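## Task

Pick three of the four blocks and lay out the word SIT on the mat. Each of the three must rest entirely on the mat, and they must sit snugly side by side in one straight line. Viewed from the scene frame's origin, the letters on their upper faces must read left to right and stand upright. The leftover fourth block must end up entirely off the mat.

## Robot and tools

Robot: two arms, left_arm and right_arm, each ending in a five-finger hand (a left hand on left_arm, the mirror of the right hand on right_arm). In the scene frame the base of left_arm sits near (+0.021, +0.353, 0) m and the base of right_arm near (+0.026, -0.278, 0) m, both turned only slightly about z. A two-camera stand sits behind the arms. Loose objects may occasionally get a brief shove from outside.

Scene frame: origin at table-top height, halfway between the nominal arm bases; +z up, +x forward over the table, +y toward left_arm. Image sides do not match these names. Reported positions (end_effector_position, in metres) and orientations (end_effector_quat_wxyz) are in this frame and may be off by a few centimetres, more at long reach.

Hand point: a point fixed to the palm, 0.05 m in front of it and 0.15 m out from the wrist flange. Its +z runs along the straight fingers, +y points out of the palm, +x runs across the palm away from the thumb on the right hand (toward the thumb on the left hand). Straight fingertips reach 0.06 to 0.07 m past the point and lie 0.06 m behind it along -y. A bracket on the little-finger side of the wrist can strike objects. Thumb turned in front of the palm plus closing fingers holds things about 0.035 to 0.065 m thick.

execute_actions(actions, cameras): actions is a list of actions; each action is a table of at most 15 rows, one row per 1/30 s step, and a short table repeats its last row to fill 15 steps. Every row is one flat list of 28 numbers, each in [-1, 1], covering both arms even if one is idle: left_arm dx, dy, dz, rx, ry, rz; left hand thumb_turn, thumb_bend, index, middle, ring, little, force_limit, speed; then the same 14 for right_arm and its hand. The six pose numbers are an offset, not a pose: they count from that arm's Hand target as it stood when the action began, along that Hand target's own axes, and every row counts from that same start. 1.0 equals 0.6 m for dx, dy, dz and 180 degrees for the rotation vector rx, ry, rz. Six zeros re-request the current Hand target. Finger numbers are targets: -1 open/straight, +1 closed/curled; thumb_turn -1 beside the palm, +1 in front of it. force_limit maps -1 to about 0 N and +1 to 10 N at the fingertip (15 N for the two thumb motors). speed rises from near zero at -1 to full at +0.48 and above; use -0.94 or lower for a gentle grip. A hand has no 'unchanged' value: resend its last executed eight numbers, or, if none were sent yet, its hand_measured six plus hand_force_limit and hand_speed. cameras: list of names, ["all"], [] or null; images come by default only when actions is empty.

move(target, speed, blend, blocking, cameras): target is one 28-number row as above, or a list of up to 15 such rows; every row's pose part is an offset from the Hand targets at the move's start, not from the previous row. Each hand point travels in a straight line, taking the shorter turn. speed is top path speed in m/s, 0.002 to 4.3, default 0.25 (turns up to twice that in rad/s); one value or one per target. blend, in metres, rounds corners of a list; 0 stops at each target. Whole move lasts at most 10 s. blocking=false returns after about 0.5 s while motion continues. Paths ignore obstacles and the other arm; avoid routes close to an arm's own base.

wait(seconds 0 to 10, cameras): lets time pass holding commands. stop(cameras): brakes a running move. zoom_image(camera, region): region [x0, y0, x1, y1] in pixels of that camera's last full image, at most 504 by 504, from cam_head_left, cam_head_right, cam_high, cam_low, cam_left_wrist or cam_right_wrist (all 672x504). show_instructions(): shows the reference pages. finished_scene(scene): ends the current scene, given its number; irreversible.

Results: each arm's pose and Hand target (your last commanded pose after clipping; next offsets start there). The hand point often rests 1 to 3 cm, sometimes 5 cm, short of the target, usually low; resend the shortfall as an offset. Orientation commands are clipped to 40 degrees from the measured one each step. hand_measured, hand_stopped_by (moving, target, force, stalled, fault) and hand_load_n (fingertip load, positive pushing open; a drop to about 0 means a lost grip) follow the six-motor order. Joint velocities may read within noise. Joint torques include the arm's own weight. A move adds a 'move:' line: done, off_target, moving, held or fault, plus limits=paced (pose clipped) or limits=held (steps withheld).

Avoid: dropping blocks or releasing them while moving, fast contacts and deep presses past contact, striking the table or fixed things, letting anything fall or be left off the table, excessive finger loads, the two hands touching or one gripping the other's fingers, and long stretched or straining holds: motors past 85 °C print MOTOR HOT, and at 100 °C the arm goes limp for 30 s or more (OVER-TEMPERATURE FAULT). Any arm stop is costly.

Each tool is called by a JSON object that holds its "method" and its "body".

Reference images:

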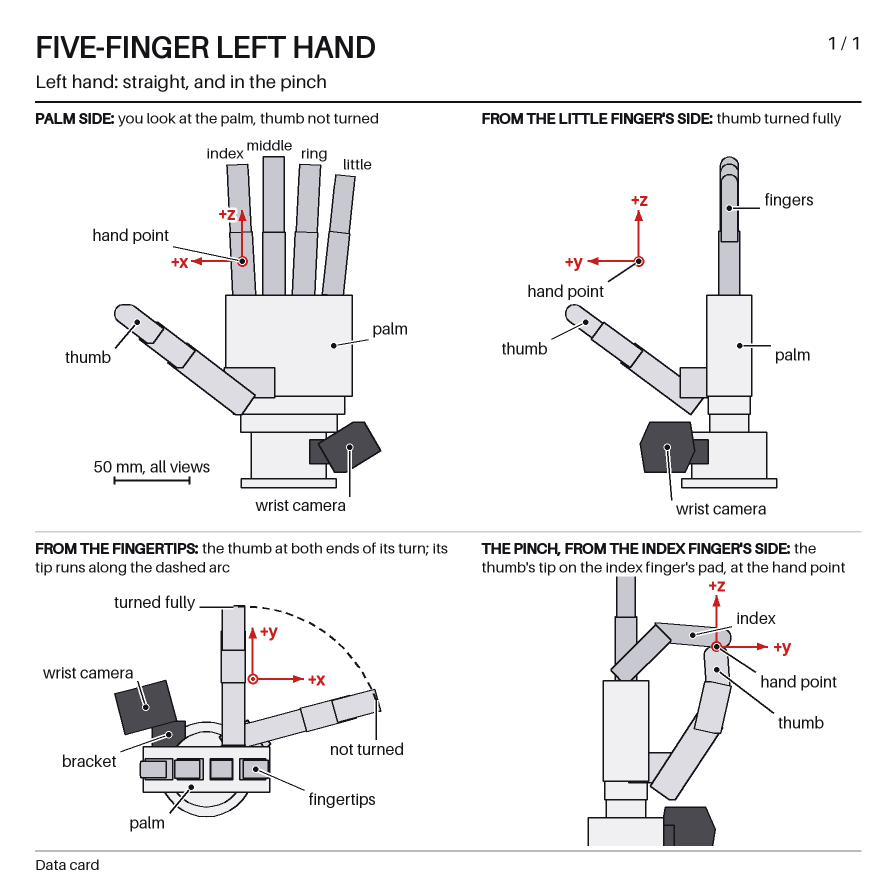

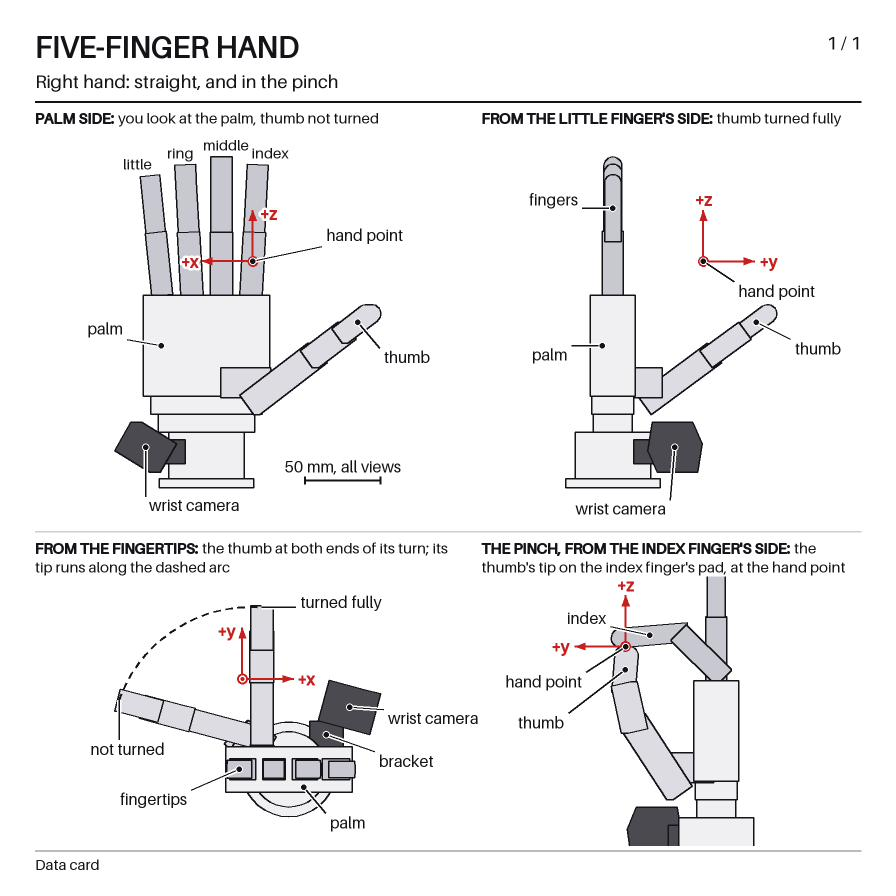

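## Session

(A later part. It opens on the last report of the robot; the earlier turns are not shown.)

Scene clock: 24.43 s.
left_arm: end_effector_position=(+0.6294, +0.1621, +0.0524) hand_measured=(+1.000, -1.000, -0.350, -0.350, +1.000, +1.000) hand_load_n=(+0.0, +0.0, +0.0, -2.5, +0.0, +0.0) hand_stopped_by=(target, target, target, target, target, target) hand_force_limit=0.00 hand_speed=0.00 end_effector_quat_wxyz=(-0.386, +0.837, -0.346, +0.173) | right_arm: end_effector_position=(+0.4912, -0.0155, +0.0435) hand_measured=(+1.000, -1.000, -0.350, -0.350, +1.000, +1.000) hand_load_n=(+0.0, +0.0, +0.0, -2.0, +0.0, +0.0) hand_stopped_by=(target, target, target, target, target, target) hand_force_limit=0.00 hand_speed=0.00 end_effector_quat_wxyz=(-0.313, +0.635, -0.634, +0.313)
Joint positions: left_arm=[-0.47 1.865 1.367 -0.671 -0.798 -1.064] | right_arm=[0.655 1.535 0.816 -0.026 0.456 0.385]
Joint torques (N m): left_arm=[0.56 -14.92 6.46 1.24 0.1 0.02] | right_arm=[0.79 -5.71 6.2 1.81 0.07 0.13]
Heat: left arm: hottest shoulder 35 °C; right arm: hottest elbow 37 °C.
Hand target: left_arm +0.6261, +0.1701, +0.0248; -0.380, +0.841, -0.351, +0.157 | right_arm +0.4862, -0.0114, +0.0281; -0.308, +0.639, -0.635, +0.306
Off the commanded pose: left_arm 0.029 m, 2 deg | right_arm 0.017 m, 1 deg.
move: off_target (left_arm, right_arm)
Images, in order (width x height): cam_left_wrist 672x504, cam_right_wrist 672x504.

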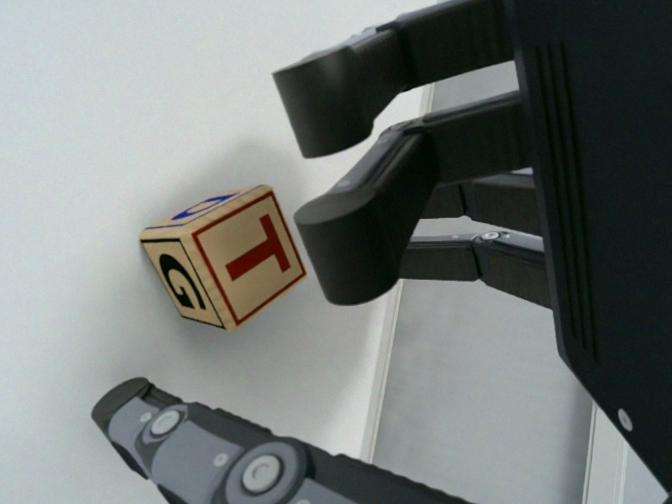

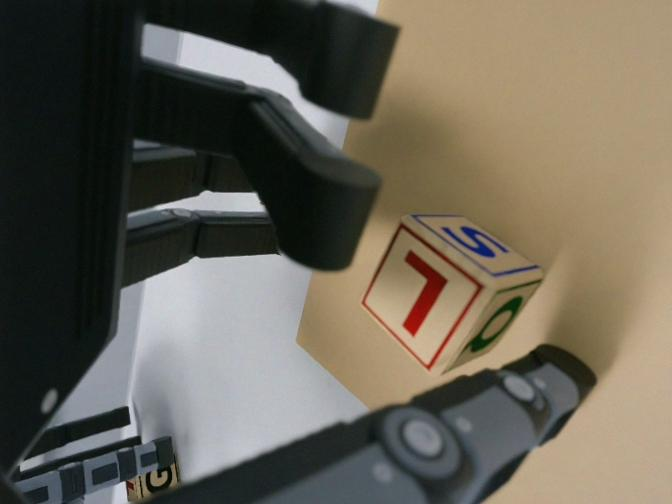

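{"method": "move", "body": {"target": [-0.0083,-0.0392,-0.0487,0,0,0,1,-1,-0.1,-0.1,1,1,0,0,0.01,-0.028,-0.0393,0,0,0,1,-1,-0.1,-0.1,1,1,0,0], "speed": 0.1, "cameras": ["cam_left_wrist","cam_right_wrist"]}}

{"method": "zoom_image", "body": {"camera": "cam_right_wrist", "region": [350, 180, 550, 400]}}

{"method": "zoom_image", "body": {"camera": "cam_left_wrist", "region": [130, 150, 330, 350]}}

Scene clock: 27.17 s.
left_arm: end_effector_position=(+0.6192, +0.1695, +0.0535) hand_measured=(+1.000, -1.000, -0.100, -0.100, +1.000, +1.000) hand_load_n=(+0.0, -0.5, +0.0, +0.0, +0.0, +0.0) hand_stopped_by=(target, target, target, target, target, target) hand_force_limit=0.00 hand_speed=0.00 end_effector_quat_wxyz=(-0.382, +0.840, -0.353, +0.153) | right_arm: end_effector_position=(+0.4813, -0.0214, +0.0499) hand_measured=(+1.000, -1.000, -0.100, -0.100, +1.000, +1.000) hand_load_n=(+0.0, +0.0, +0.0, +0.0, +0.0, +0.0) hand_stopped_by=(target, target, target, target, target, target) hand_force_limit=0.00 hand_speed=0.00 end_effector_quat_wxyz=(-0.303, +0.639, -0.635, +0.309)
Joint positions: left_arm=[-0.463 1.853 1.366 -0.725 -0.786 -1.067] | right_arm=[0.656 1.499 0.81 -0.08 0.454 0.388]
Joint torques (N m): left_arm=[-0.62 -18.96 8.16 0.03 -0.52 -0.02] | right_arm=[1.49 -8.12 7.15 0.65 0.11 0.11]
Heat: left arm: hottest shoulder 35 °C; right arm: hottest elbow 38 °C.
Hand target: left_arm +0.6182, +0.1692, +0.0618; -0.380, +0.841, -0.351, +0.157 | right_arm +0.4782, -0.0175, +0.0560; -0.307, +0.639, -0.635, +0.306
Off the commanded pose: left_arm 0.008 m, 1 deg | right_arm 0.008 m, 1 deg.
move: done
Images, in order (width x height): cam_left_wrist 672x504, cam_right_wrist 672x504.

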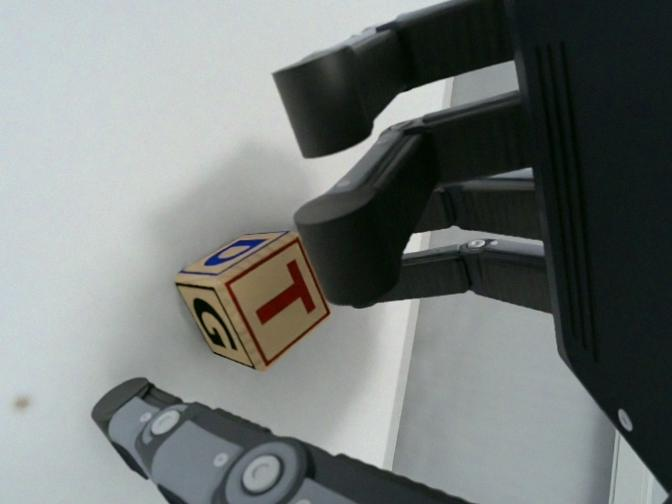

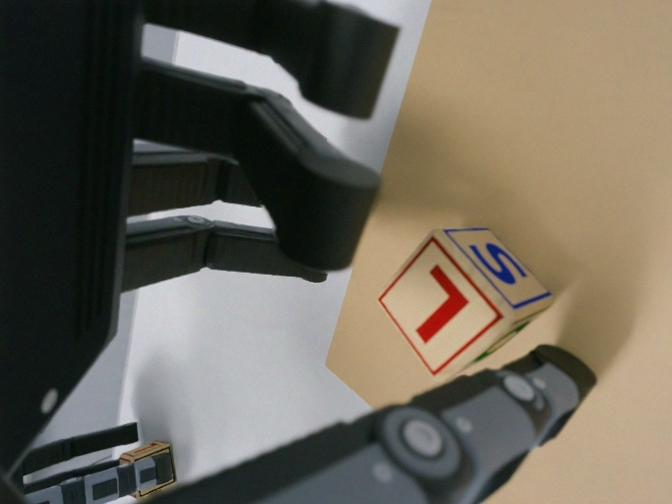

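Scaled by 2.291.

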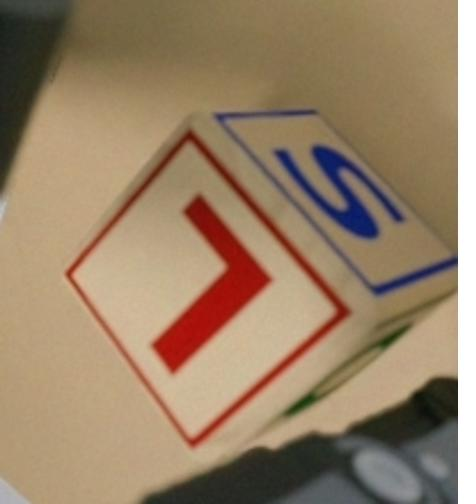

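Scaled by 2.520.

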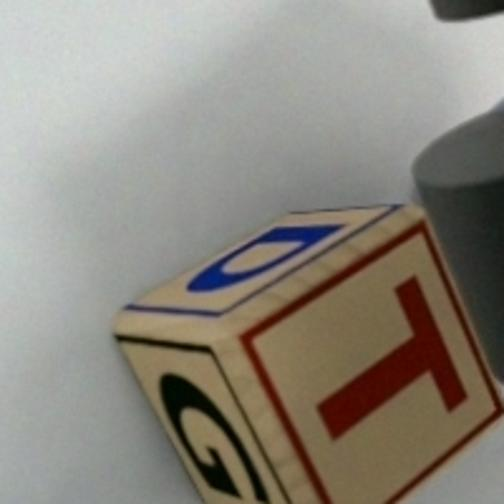

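{"method": "execute_actions", "body": {"actions": []}}

Scene clock: 28.23 s.
left_arm: end_effector_position=(+0.6193, +0.1695, +0.0538) hand_measured=(+1.000, -1.000, -0.100, -0.100, +1.000, +1.000) hand_load_n=(+0.0, +0.0, +0.0, +0.0, +0.0, +0.0) hand_stopped_by=(target, target, target, target, target, target) hand_force_limit=0.00 hand_speed=0.00 end_effector_quat_wxyz=(-0.382, +0.840, -0.353, +0.153) | right_arm: end_effector_position=(+0.4812, -0.0214, +0.0498) hand_measured=(+1.000, -1.000, -0.100, -0.100, +1.000, +1.000) hand_load_n=(+0.0, +0.0, +0.0, +0.0, +0.0, +0.0) hand_stopped_by=(target, target, target, target, target, target) hand_force_limit=0.00 hand_speed=0.00 end_effector_quat_wxyz=(-0.303, +0.639, -0.635, +0.309)
Joint positions: left_arm=[-0.463 1.852 1.366 -0.725 -0.786 -1.067] | right_arm=[0.656 1.499 0.81 -0.081 0.454 0.388]
Joint velocities: within noise
Joint torques (N m): left_arm=[-0.56 -18.9 8.13 -0.01 -0.52 -0.01] | right_arm=[0.44 -9.05 7.02 0.62 0.08 0.08]
Motor temperatures (°C): left_arm=[30 35 33 30 26 28] | right_arm=[29 30 38 28 27 28]
Heat: left arm: hottest shoulder 35 °C; right arm: hottest elbow 38 °C.
Hand target: left_arm +0.6182, +0.1692, +0.0620; -0.380, +0.841, -0.350, +0.157 | right_arm +0.4782, -0.0174, +0.0560; -0.308, +0.639, -0.635, +0.306
Off the commanded pose: left_arm 0.008 m, 0 deg | right_arm 0.008 m, 1 deg.

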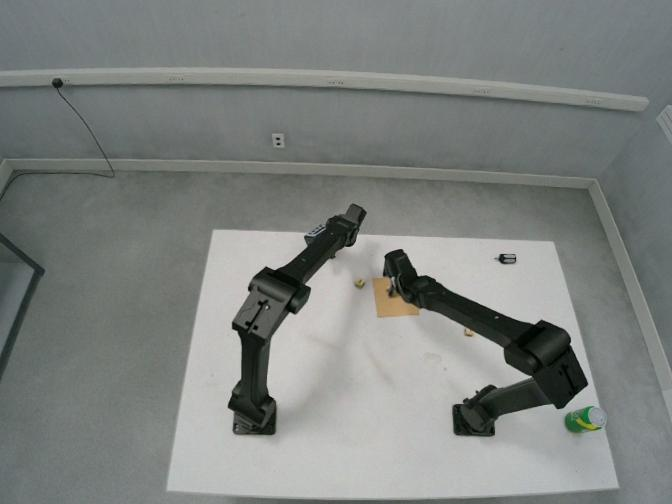

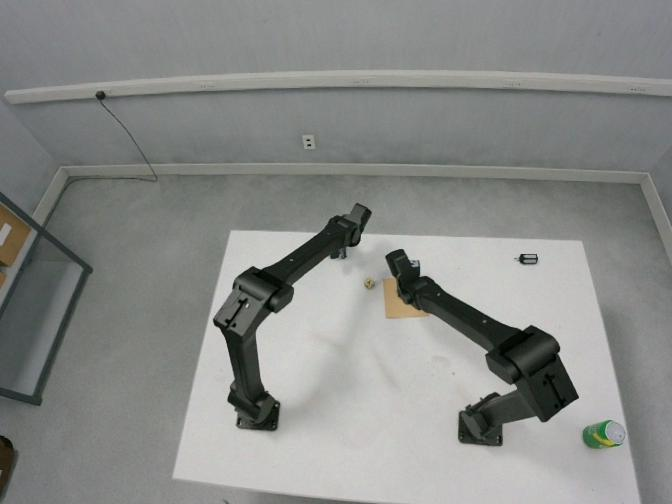

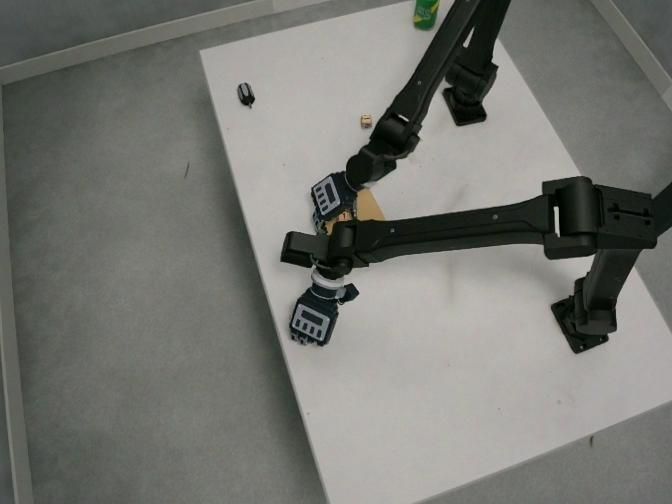

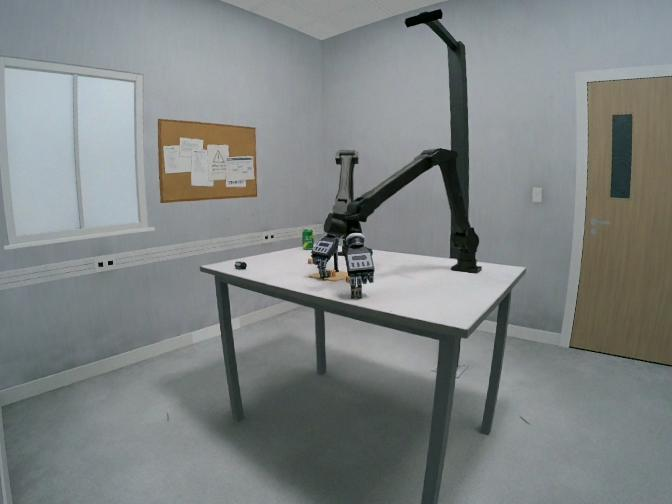

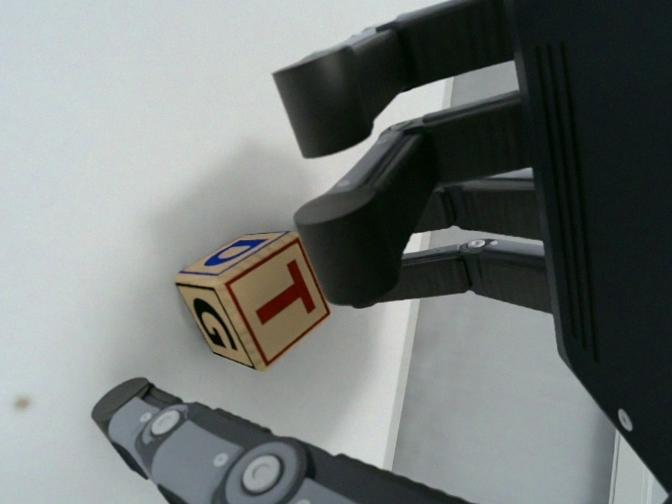

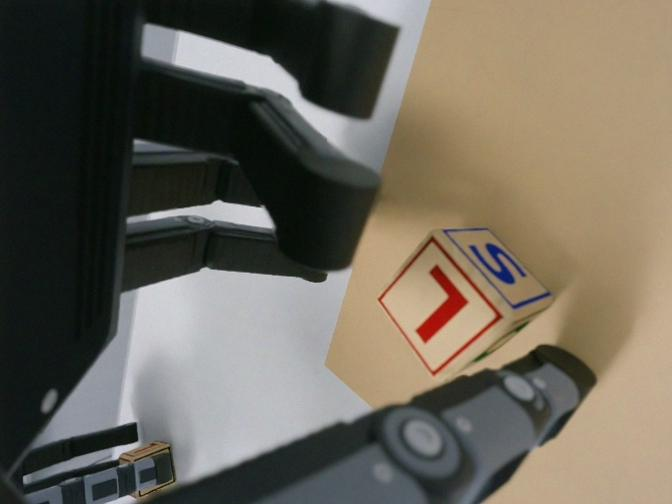

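{"method": "zoom_image", "body": {"camera": "cam_right_wrist", "region": [340, 190, 600, 400]}}

{"method": "zoom_image", "body": {"camera": "cam_left_wrist", "region": [140, 200, 380, 400]}}

Scaled by 1.938.

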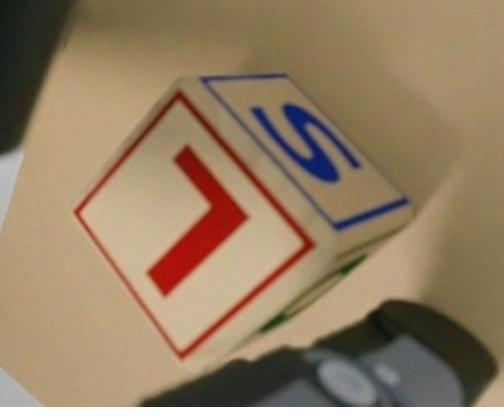

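Scaled by 2.100.

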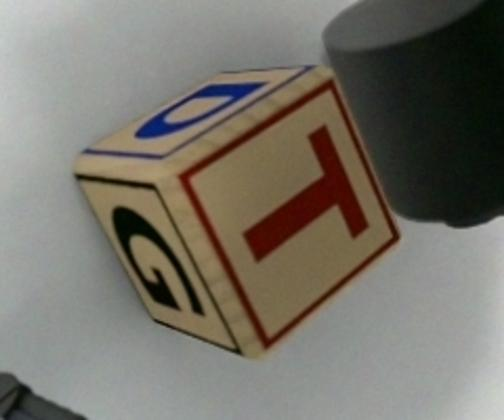

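{"method": "zoom_image", "body": {"camera": "cam_left_wrist", "region": [165, 225, 305, 375]}}

{"method": "zoom_image", "body": {"camera": "cam_right_wrist", "region": [430, 220, 560, 380]}}

Scaled by 3.360.

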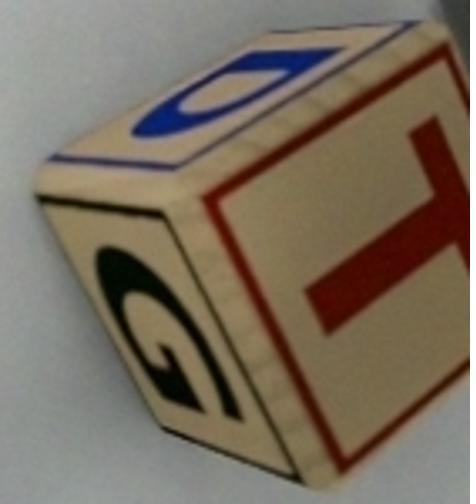

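Scaled by 3.150.

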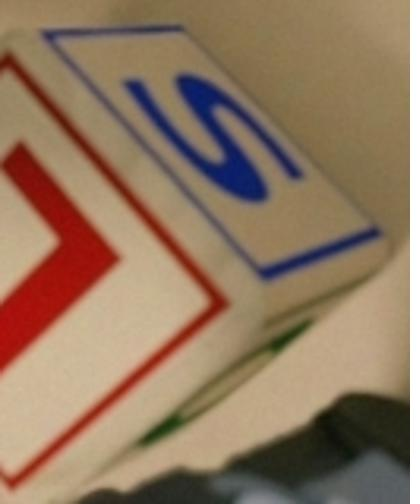

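{"method": "move", "body": {"target": [-0.0008,0.0127,-0.0043,0,0,0, 1,-1,-0.1,-0.1,1,1,0,0, 0.0117,0.0103,-0.013,0,0.0693,0.0551, 1,-1,-0.1,-0.1,1,1,0,0], "speed": 0.1, "cameras": ["cam_left_wrist","cam_right_wrist"]}}

Scene clock: 33.70 s.
left_arm: end_effector_position=(+0.6188, +0.1696, +0.0536) hand_measured=(+1.000, -1.000, -0.100, -0.100, +1.000, +1.000) hand_load_n=(+0.0, +0.0, +0.0, +0.0, +0.0, +0.0) hand_stopped_by=(target, target, target, target, target, target) hand_force_limit=0.00 hand_speed=0.00 end_effector_quat_wxyz=(-0.381, +0.843, -0.348, +0.155) | right_arm: end_effector_position=(+0.4609, -0.0368, +0.0447) hand_measured=(+1.000, -1.000, -0.100, -0.100, +1.000, +1.000) hand_load_n=(+0.0, +0.0, +0.0, +0.5, +0.0, +0.5) hand_stopped_by=(target, target, target, target, target, target) hand_force_limit=0.00 hand_speed=0.00 end_effector_quat_wxyz=(+0.253, -0.547, +0.718, -0.349)
Joint positions: left_arm=[-0.464 1.851 1.363 -0.725 -0.786 -1.079] | right_arm=[0.725 1.495 0.819 -0.271 0.685 0.698]
Joint torques (N m): left_arm=[-1.55 -18.73 7.47 0.01 -0.66 -0.04] | right_arm=[1.26 -7.18 9.74 -0.08 0.33 0.04]
Heat: left arm: hottest shoulder 36 °C; right arm: hottest elbow 38 °C.
Hand target: left_arm +0.6129, +0.1644, +0.0579; -0.380, +0.841, -0.351, +0.157 | right_arm +0.4683, -0.0244, +0.0561; +0.262, -0.545, +0.717, -0.346
Off the commanded pose: left_arm 0.009 m, 0 deg | right_arm 0.018 m, 1 deg.
move: off_target (right_arm)
Images, in order (width x height): cam_left_wrist 672x504, cam_right_wrist 672x504.

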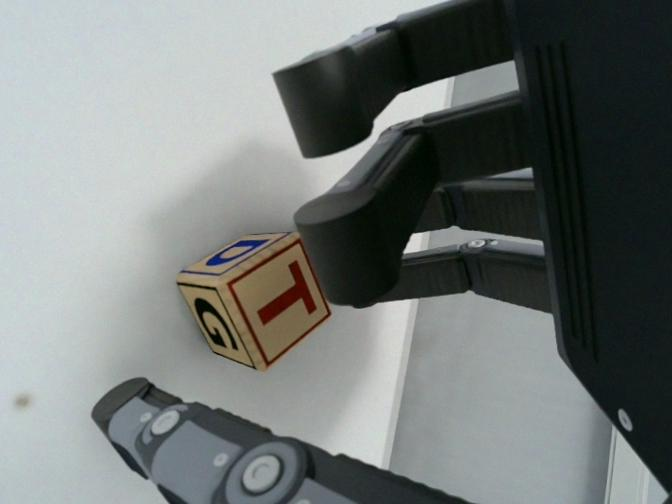

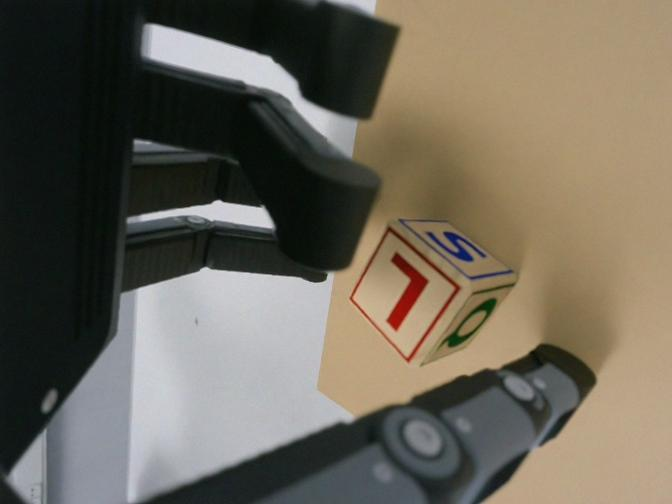

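{"method": "move", "body": {"target": [-0.0012,0.0135,-0.0053,0,0,0, 1,-1,-0.1,-0.1,1,1,0,0, 0.007,0.012,0.0013,0,0,0, 1,-1,-0.1,-0.1,1,1,0,0], "speed": 0.06, "cameras": ["cam_left_wrist","cam_right_wrist"]}}

Scene clock: 35.43 s.
left_arm: end_effector_position=(+0.6146, +0.1669, +0.0531) hand_measured=(+1.000, -1.000, -0.100, -0.100, +1.000, +1.000) hand_load_n=(+0.0, +0.0, +0.0, +0.5, +0.0, +0.0) hand_stopped_by=(target, target, target, target, target, target) hand_force_limit=0.00 hand_speed=0.00 end_effector_quat_wxyz=(-0.383, +0.842, -0.345, +0.157) | right_arm: end_effector_position=(+0.4610, -0.0367, +0.0448) hand_measured=(+1.000, -1.000, -0.100, -0.100, +1.000, +1.000) hand_load_n=(+0.0, +0.0, +0.0, +0.5, +0.0, +0.0) hand_stopped_by=(target, target, target, target, target, target) hand_force_limit=0.00 hand_speed=0.00 end_effector_quat_wxyz=(+0.253, -0.546, +0.718, -0.349)
Joint positions: left_arm=[-0.473 1.846 1.352 -0.725 -0.795 -1.095] | right_arm=[0.725 1.495 0.819 -0.271 0.687 0.7]
Joint torques (N m): left_arm=[-1.79 -18.26 7.32 -0.05 -0.48 -0.05] | right_arm=[1.44 -7.41 8.14 0.65 0.33 0.09]
Heat: left arm: hottest shoulder 36 °C; right arm: hottest elbow 38 °C.
Hand target: left_arm +0.6070, +0.1595, +0.0540; -0.380, +0.841, -0.351, +0.157 | right_arm +0.4635, -0.0274, +0.0500; +0.262, -0.545, +0.717, -0.346
Off the commanded pose: left_arm 0.011 m, 1 deg | right_arm 0.011 m, 1 deg.
move: off_target (left_arm, right_arm)
Images, in order (width x height): cam_left_wrist 672x504, cam_right_wrist 672x504.

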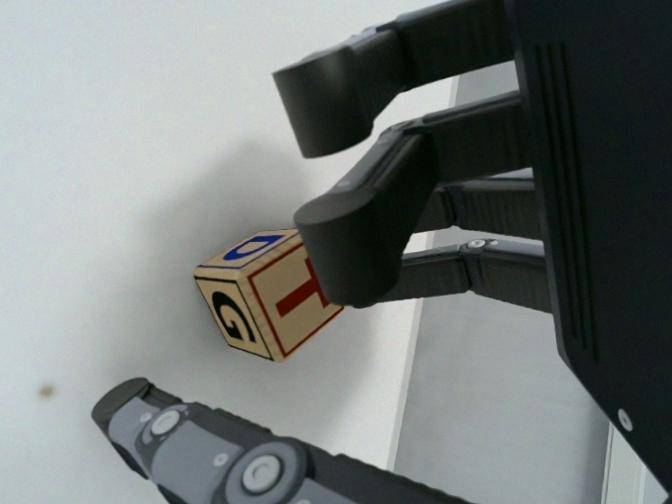

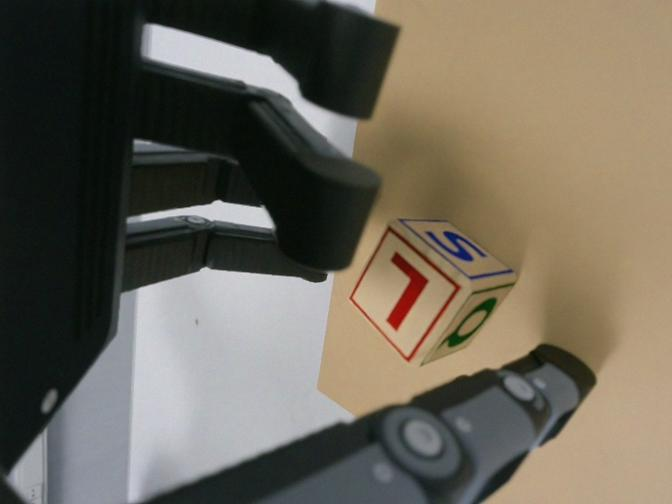

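{"method": "move", "body": {"target": [0,0.0125,0.011,0,0,0, 1,-1,-0.1,-0.1,1,1,0,0, 0.0093,0.0193,0.0082,0,0,0, 1,-1,-0.1,-0.1,1,1,0,0], "speed": 0.06, "cameras": ["cam_left_wrist","cam_right_wrist"]}}

Scene clock: 36.60 s.
left_arm: end_effector_position=(+0.6142, +0.1670, +0.0521) hand_measured=(+1.000, -1.000, -0.100, -0.100, +1.000, +1.000) hand_load_n=(+0.0, +0.0, +0.0, +0.0, +0.0, +0.0) hand_stopped_by=(target, target, target, target, target, target) hand_force_limit=0.00 hand_speed=0.00 end_effector_quat_wxyz=(-0.385, +0.842, -0.343, +0.158) | right_arm: end_effector_position=(+0.4617, -0.0364, +0.0443) hand_measured=(+1.000, -1.000, -0.100, -0.100, +1.000, +1.000) hand_load_n=(+0.0, +0.0, +0.0, -4.0, +0.0, +0.0) hand_stopped_by=(target, target, target, target, target, target) hand_force_limit=0.00 hand_speed=0.00 end_effector_quat_wxyz=(+0.259, -0.543, +0.718, -0.351)
Joint positions: left_arm=[-0.474 1.846 1.348 -0.72 -0.799 -1.099] | right_arm=[0.727 1.495 0.811 -0.25 0.691 0.7]
Joint torques (N m): left_arm=[-1.73 -17.03 6.69 0.7 -0.32 -0.02] | right_arm=[1.85 -6.07 6.11 1.31 0.04 0.12]
Heat: left arm: hottest shoulder 36 °C; right arm: hottest elbow 38 °C.
Hand target: left_arm +0.6070, +0.1595, +0.0440; -0.380, +0.841, -0.351, +0.157 | right_arm +0.4588, -0.0319, +0.0379; +0.262, -0.545, +0.717, -0.346
Off the commanded pose: left_arm 0.013 m, 1 deg | right_arm 0.008 m, 1 deg.
move: off_target (left_arm)
Images, in order (width x height): cam_left_wrist 672x504, cam_right_wrist 672x504.

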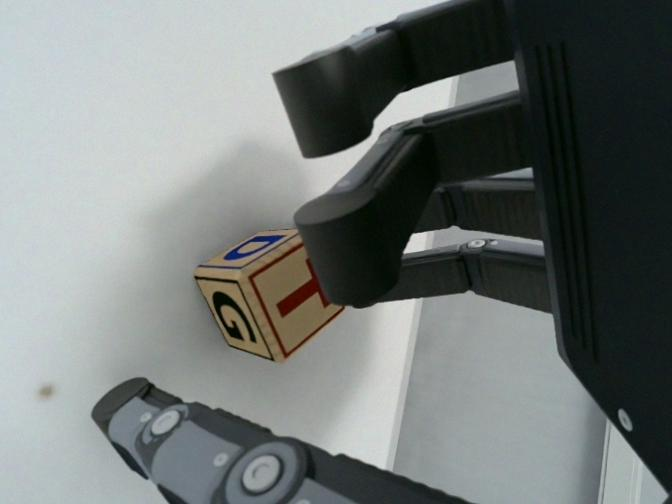

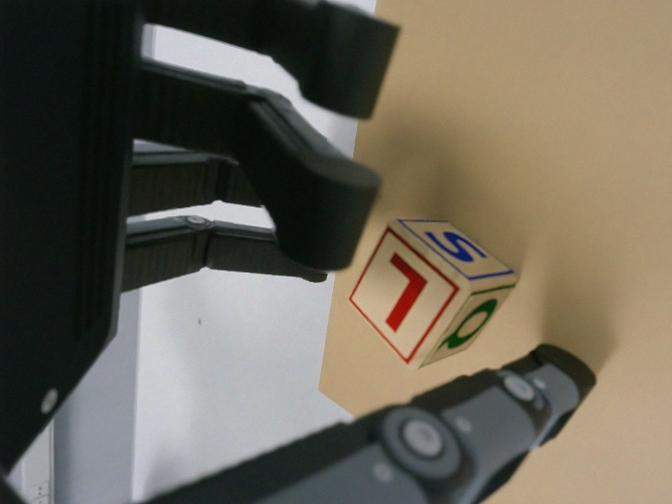

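{"method": "execute_actions", "body": {"actions": [[[0,-0.0087,-0.0077,0,0,0, 1,-0.4,0.5,0.5,1,1,-0.2,-0.88, 0,-0.0078,-0.0062,0,0,0, 1,-0.4,0.5,0.5,1,1,-0.2,-0.88]]], "cameras": ["cam_left_wrist","cam_right_wrist"]}}

{"method": "wait", "body": {"seconds": 2.5, "cameras": ["cam_left_wrist","cam_right_wrist"]}}

Scene clock: 38.67 s.
left_arm: end_effector_position=(+0.6118, +0.1652, +0.0503) hand_measured=(+1.000, -0.794, +0.422, +0.310, +1.000, +1.000) hand_load_n=(+0.0, +12.0, +5.5, +1.5, +0.0, +0.0) hand_stopped_by=(target, force, force, force, target, target) hand_force_limit=-0.20 hand_speed=-0.88 end_effector_quat_wxyz=(-0.382, +0.842, -0.346, +0.157) | right_arm: end_effector_position=(+0.4612, -0.0356, +0.0440) hand_measured=(+1.000, -0.794, +0.410, +0.310, +1.000, +1.000) hand_load_n=(-2.5, +10.5, +4.5, +1.5, +0.0, +0.0) hand_stopped_by=(target, force, force, force, target, target) hand_force_limit=-0.20 hand_speed=-0.88 end_effector_quat_wxyz=(+0.259, -0.544, +0.718, -0.349)
Joint positions: left_arm=[-0.477 1.845 1.344 -0.72 -0.793 -1.099] | right_arm=[0.727 1.495 0.81 -0.25 0.687 0.7]
Joint torques (N m): left_arm=[-1.49 -17.73 7.69 0.03 -0.56 -0.02] | right_arm=[0.73 -7.77 6.57 0.94 0.31 0.07]
Heat: left arm: hottest shoulder 36 °C; right arm: hottest elbow 38 °C.
Hand target: left_arm +0.6069, +0.1595, +0.0510; -0.380, +0.841, -0.351, +0.157 | right_arm +0.4587, -0.0320, +0.0438; +0.262, -0.545, +0.717, -0.346
Off the commanded pose: left_arm 0.008 m, 1 deg | right_arm 0.004 m, 0 deg.
Images, in order (width x height): cam_left_wrist 672x504, cam_right_wrist 672x504.

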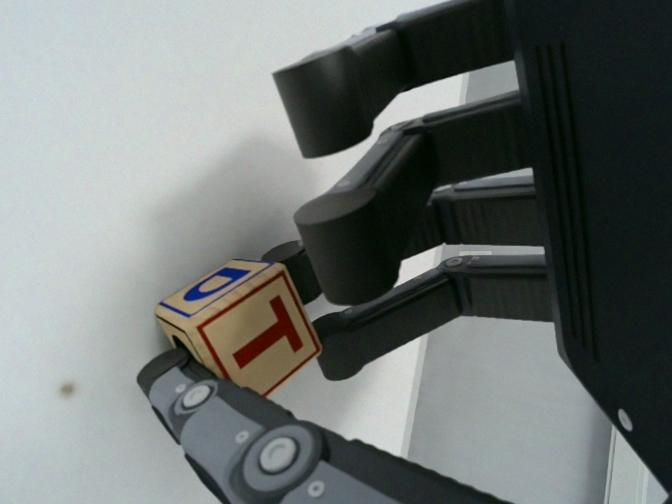

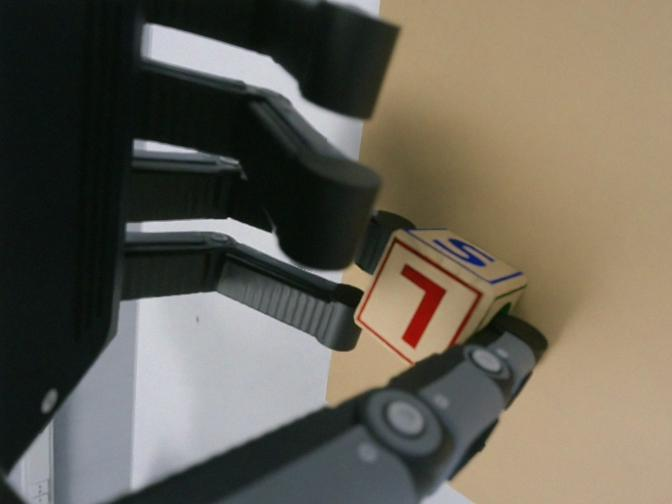

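Scene clock: 41.17 s.
left_arm: end_effector_position=(+0.6118, +0.1652, +0.0503) hand_measured=(+1.000, -0.794, +0.422, +0.310, +1.000, +1.000) hand_load_n=(+0.5, +12.0, +6.0, +1.5, +0.0, +0.0) hand_stopped_by=(target, force, force, force, target, target) hand_force_limit=-0.20 hand_speed=-0.88 end_effector_quat_wxyz=(-0.382, +0.842, -0.346, +0.157) | right_arm: end_effector_position=(+0.4612, -0.0356, +0.0440) hand_measured=(+1.000, -0.794, +0.410, +0.310, +1.000, +1.000) hand_load_n=(-2.5, +10.5, +4.5, +1.5, +0.0, +0.0) hand_stopped_by=(target, force, force, force, target, target) hand_force_limit=-0.20 hand_speed=-0.88 end_effector_quat_wxyz=(+0.259, -0.544, +0.718, -0.349)
Joint positions: left_arm=[-0.477 1.845 1.344 -0.72 -0.793 -1.099] | right_arm=[0.727 1.495 0.81 -0.25 0.687 0.7]
Joint torques (N m): left_arm=[-1.49 -17.79 7.68 0.05 -0.55 -0.02] | right_arm=[0.79 -6.83 6.8 0.75 0.34 0.03]
Heat: left arm: hottest shoulder 36 °C; right arm: hottest elbow 38 °C.
Hand target: left_arm +0.6069, +0.1595, +0.0510; -0.380, +0.841, -0.351, +0.157 | right_arm +0.4587, -0.0320, +0.0438; +0.262, -0.545, +0.717, -0.346
Off the commanded pose: left_arm 0.008 m, 1 deg | right_arm 0.004 m, 0 deg.
wait: 2.50 s; at rest by 0.17 s
Images, in order (width x height): cam_left_wrist 672x504, cam_right_wrist 672x504.

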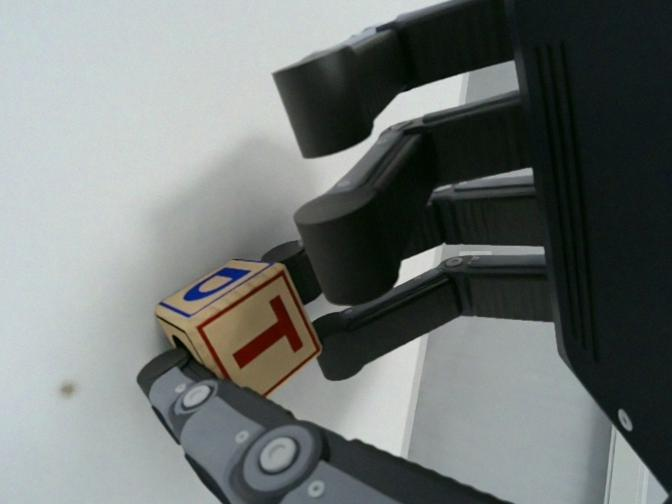

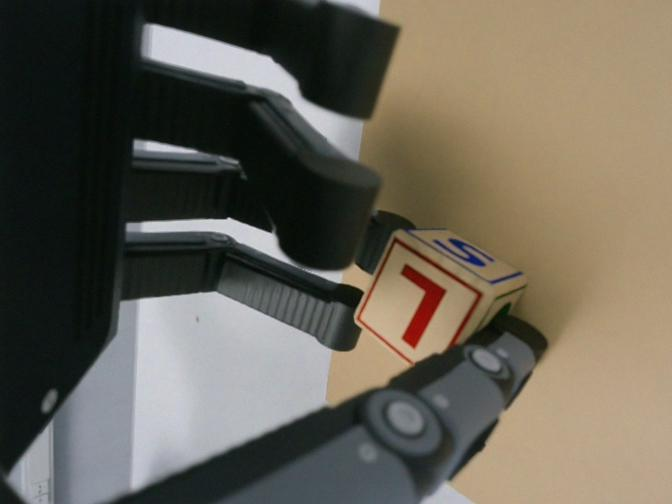

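{"method": "move", "body": {"target": [-0.002,-0.125,-0.11,0,0,0, 1,-0.4,0.5,0.5,1,1,-0.2,-0.88, 0.0034,-0.1427,-0.1154,0,0,0, 1,-0.4,0.5,0.5,1,1,-0.2,-0.88], "speed": 0.15, "cameras": ["cam_left_wrist","cam_right_wrist"]}}

Scene clock: 43.43 s.
left_arm: end_effector_position=(+0.5931, +0.1741, +0.1267) hand_measured=(+1.000, -0.794, +0.422, +0.310, +1.000, +1.000) hand_load_n=(+0.0, +12.0, +6.0, +1.5, +0.0, +0.0) hand_stopped_by=(target, force, force, force, target, target) hand_force_limit=-0.20 hand_speed=-0.88 end_effector_quat_wxyz=(-0.383, +0.842, -0.357, +0.134) | right_arm: end_effector_position=(+0.4441, -0.0484, +0.1266) hand_measured=(+1.000, -0.794, +0.410, +0.310, +1.000, +1.000) hand_load_n=(-2.5, +10.5, +5.0, +2.0, +0.0, +0.0) hand_stopped_by=(target, force, force, force, target, target) hand_force_limit=-0.20 hand_speed=-0.88 end_effector_quat_wxyz=(+0.238, -0.554, +0.717, -0.348)
Joint positions: left_arm=[-0.477 1.743 1.428 -0.958 -0.792 -1.099] | right_arm=[0.727 1.328 0.913 -0.567 0.685 0.7]
Joint torques (N m): left_arm=[-1.44 -16.91 13.07 -0.03 -0.59 -0.01] | right_arm=[1.2 -7.47 12.21 0.27 0.34 0.09]
Heat: left arm: hottest shoulder 36 °C; right arm: hottest elbow 38 °C.
Hand target: left_arm +0.6064, +0.1603, +0.1509; -0.380, +0.841, -0.351, +0.157 | right_arm +0.4574, -0.0335, +0.1540; +0.262, -0.545, +0.717, -0.346
Off the commanded pose: left_arm 0.031 m, 3 deg | right_arm 0.034 m, 3 deg.
move: off_target (left_arm, right_arm)
Images, in order (width x height): cam_left_wrist 672x504, cam_right_wrist 672x504.

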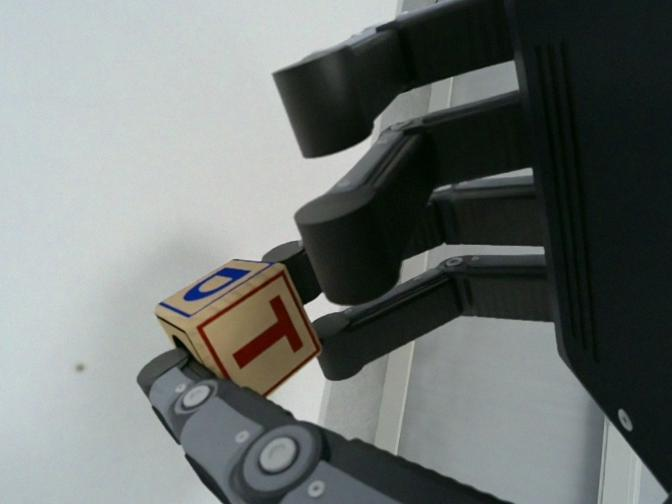

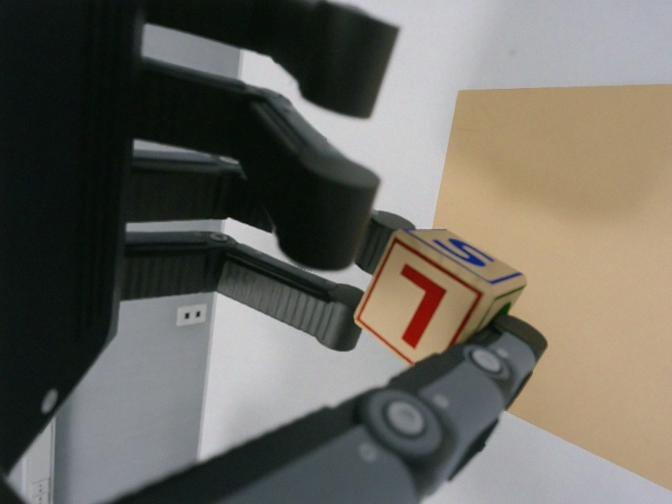

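{"method": "move", "body": {"target": [0,0,0,0,0,0, 1,-0.4,0.5,0.5,1,1,-0.2,-0.88, -0.1018,0.1117,-0.1405,0.1768,-0.0527,-0.4239, 1,-0.4,0.5,0.5,1,1,-0.2,-0.88], "speed": 0.3, "cameras": ["cam_right_wrist","cam_high","cam_head_right"]}}

Scene clock: 47.40 s.
left_arm: end_effector_position=(+0.5931, +0.1741, +0.1266) hand_measured=(+1.000, -0.794, +0.422, +0.310, +1.000, +1.000) hand_load_n=(+0.0, +12.0, +6.0, +1.5, +0.0, +0.0) hand_stopped_by=(target, force, force, force, target, target) hand_force_limit=-0.20 hand_speed=-0.88 end_effector_quat_wxyz=(-0.383, +0.842, -0.357, +0.133) | right_arm: end_effector_position=(+0.3708, +0.0493, +0.1541) hand_measured=(+1.000, -0.794, +0.410, +0.310, +1.000, +1.000) hand_load_n=(-2.0, +10.0, +5.0, +2.0, +0.0, +0.0) hand_stopped_by=(target, force, force, force, target, target) hand_force_limit=-0.20 hand_speed=-0.88 end_effector_quat_wxyz=(-0.173, +0.805, -0.103, +0.558)
Joint positions: left_arm=[-0.477 1.743 1.428 -0.959 -0.792 -1.099] | right_arm=[1.168 1.334 0.744 0.08 0.86 -0.742]
Joint torques (N m): left_arm=[-1.32 -17.03 13.07 -0.06 -0.59 -0.01] | right_arm=[0.97 -5.71 7.6 1.65 0.24 -0.13]
Heat: left arm: hottest shoulder 36 °C; right arm: hottest elbow 38 °C.
Hand target: left_arm +0.6063, +0.1603, +0.1509; -0.380, +0.841, -0.351, +0.157 | right_arm +0.3701, +0.0543, +0.1540; -0.178, +0.804, -0.097, +0.559
Off the commanded pose: left_arm 0.031 m, 3 deg | right_arm 0.005 m, 1 deg.
move: off_target (left_arm)
Images, in order (width x height): cam_head_right 672x504, cam_high 672x504, cam_right_wrist 672x504.

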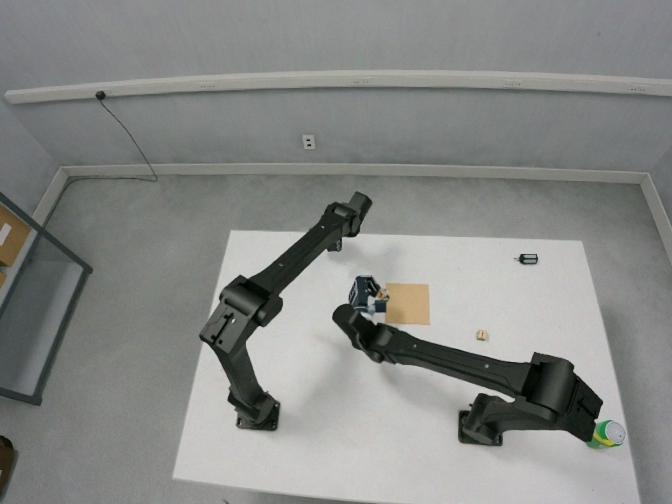

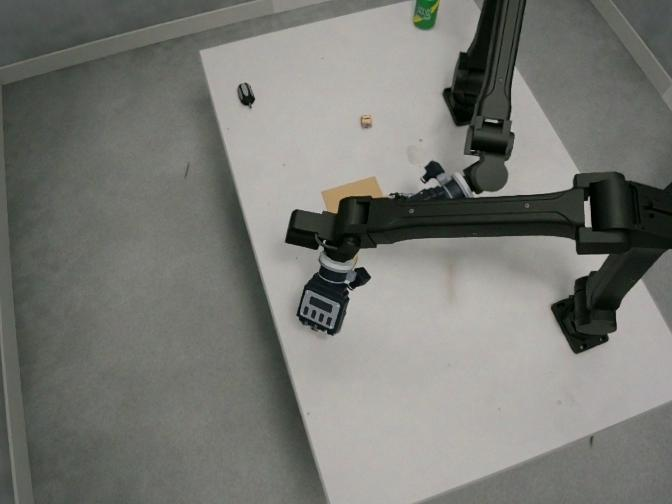

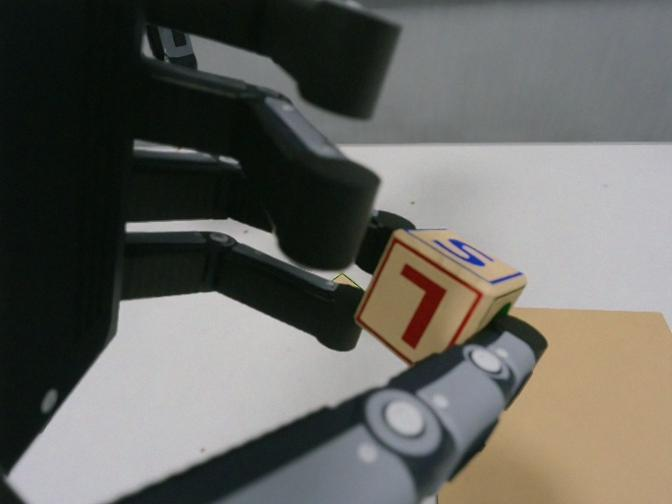

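{"method": "move", "body": {"target": [0,0,0,0,0,0, 1,-0.4,0.5,0.5,1,1,-0.2,-0.88, -0.1387,0.0575,0.0232,0,0,0, 1,-0.4,0.5,0.5,1,1,-0.2,-0.88], "speed": 0.15, "cameras": ["cam_right_wrist","cam_low","cam_head_left"]}}

Scene clock: 49.47 s.
left_arm: end_effector_position=(+0.5931, +0.1741, +0.1266) hand_measured=(+1.000, -0.794, +0.422, +0.310, +1.000, +1.000) hand_load_n=(+0.0, +12.0, +5.5, +1.5, +0.0, +0.0) hand_stopped_by=(target, force, force, force, target, target) hand_force_limit=-0.20 hand_speed=-0.88 end_effector_quat_wxyz=(-0.383, +0.842, -0.357, +0.133) | right_arm: end_effector_position=(+0.3569, +0.0492, +0.0637) hand_measured=(+1.000, -0.794, +0.410, +0.310, +1.000, +1.000) hand_load_n=(-2.5, +10.5, +5.0, +2.0, +0.0, +0.0) hand_stopped_by=(target, force, force, force, target, target) hand_force_limit=-0.20 hand_speed=-0.88 end_effector_quat_wxyz=(-0.169, +0.807, -0.094, +0.558)
Joint positions: left_arm=[-0.477 1.743 1.428 -0.959 -0.792 -1.099] | right_arm=[1.202 1.527 0.63 0.365 0.886 -0.734]
Joint torques (N m): left_arm=[-1.44 -16.97 13.09 -0.02 -0.59 -0.01] | right_arm=[1.79 -6.95 5.98 1.72 0.5 -0.02]
Heat: left arm: hottest shoulder 36 °C; right arm: hottest elbow 38 °C.
Hand target: left_arm +0.6063, +0.1603, +0.1509; -0.380, +0.841, -0.351, +0.157 | right_arm +0.3551, +0.0546, +0.0640; -0.178, +0.804, -0.097, +0.559
Off the commanded pose: left_arm 0.031 m, 3 deg | right_arm 0.006 m, 1 deg.
move: off_target (left_arm)
Images, in order (width x height): cam_head_left 672x504, cam_low 672x504, cam_right_wrist 672x504.

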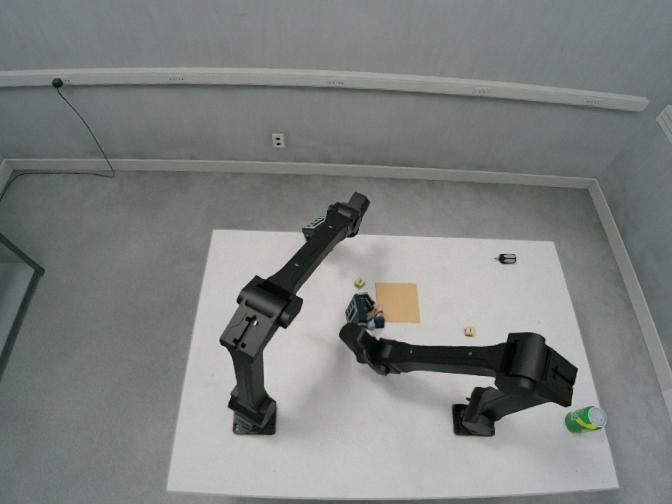

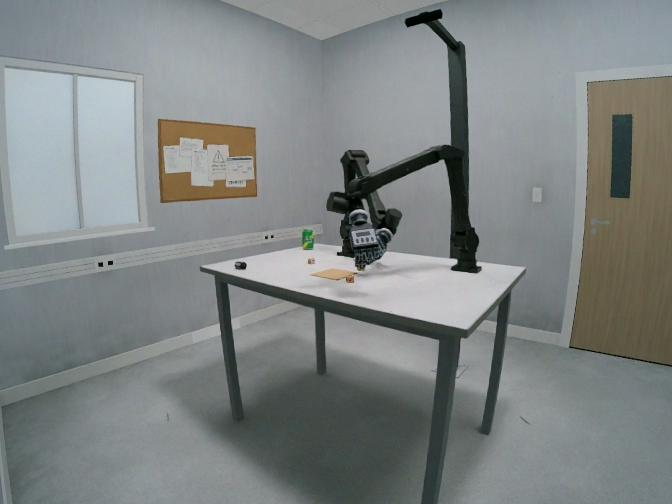

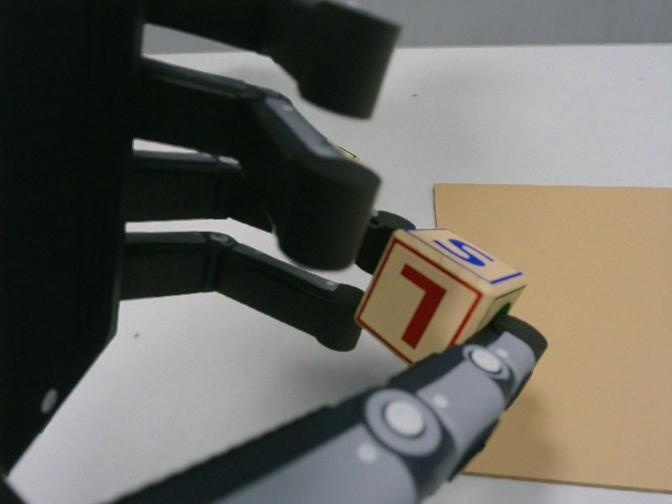

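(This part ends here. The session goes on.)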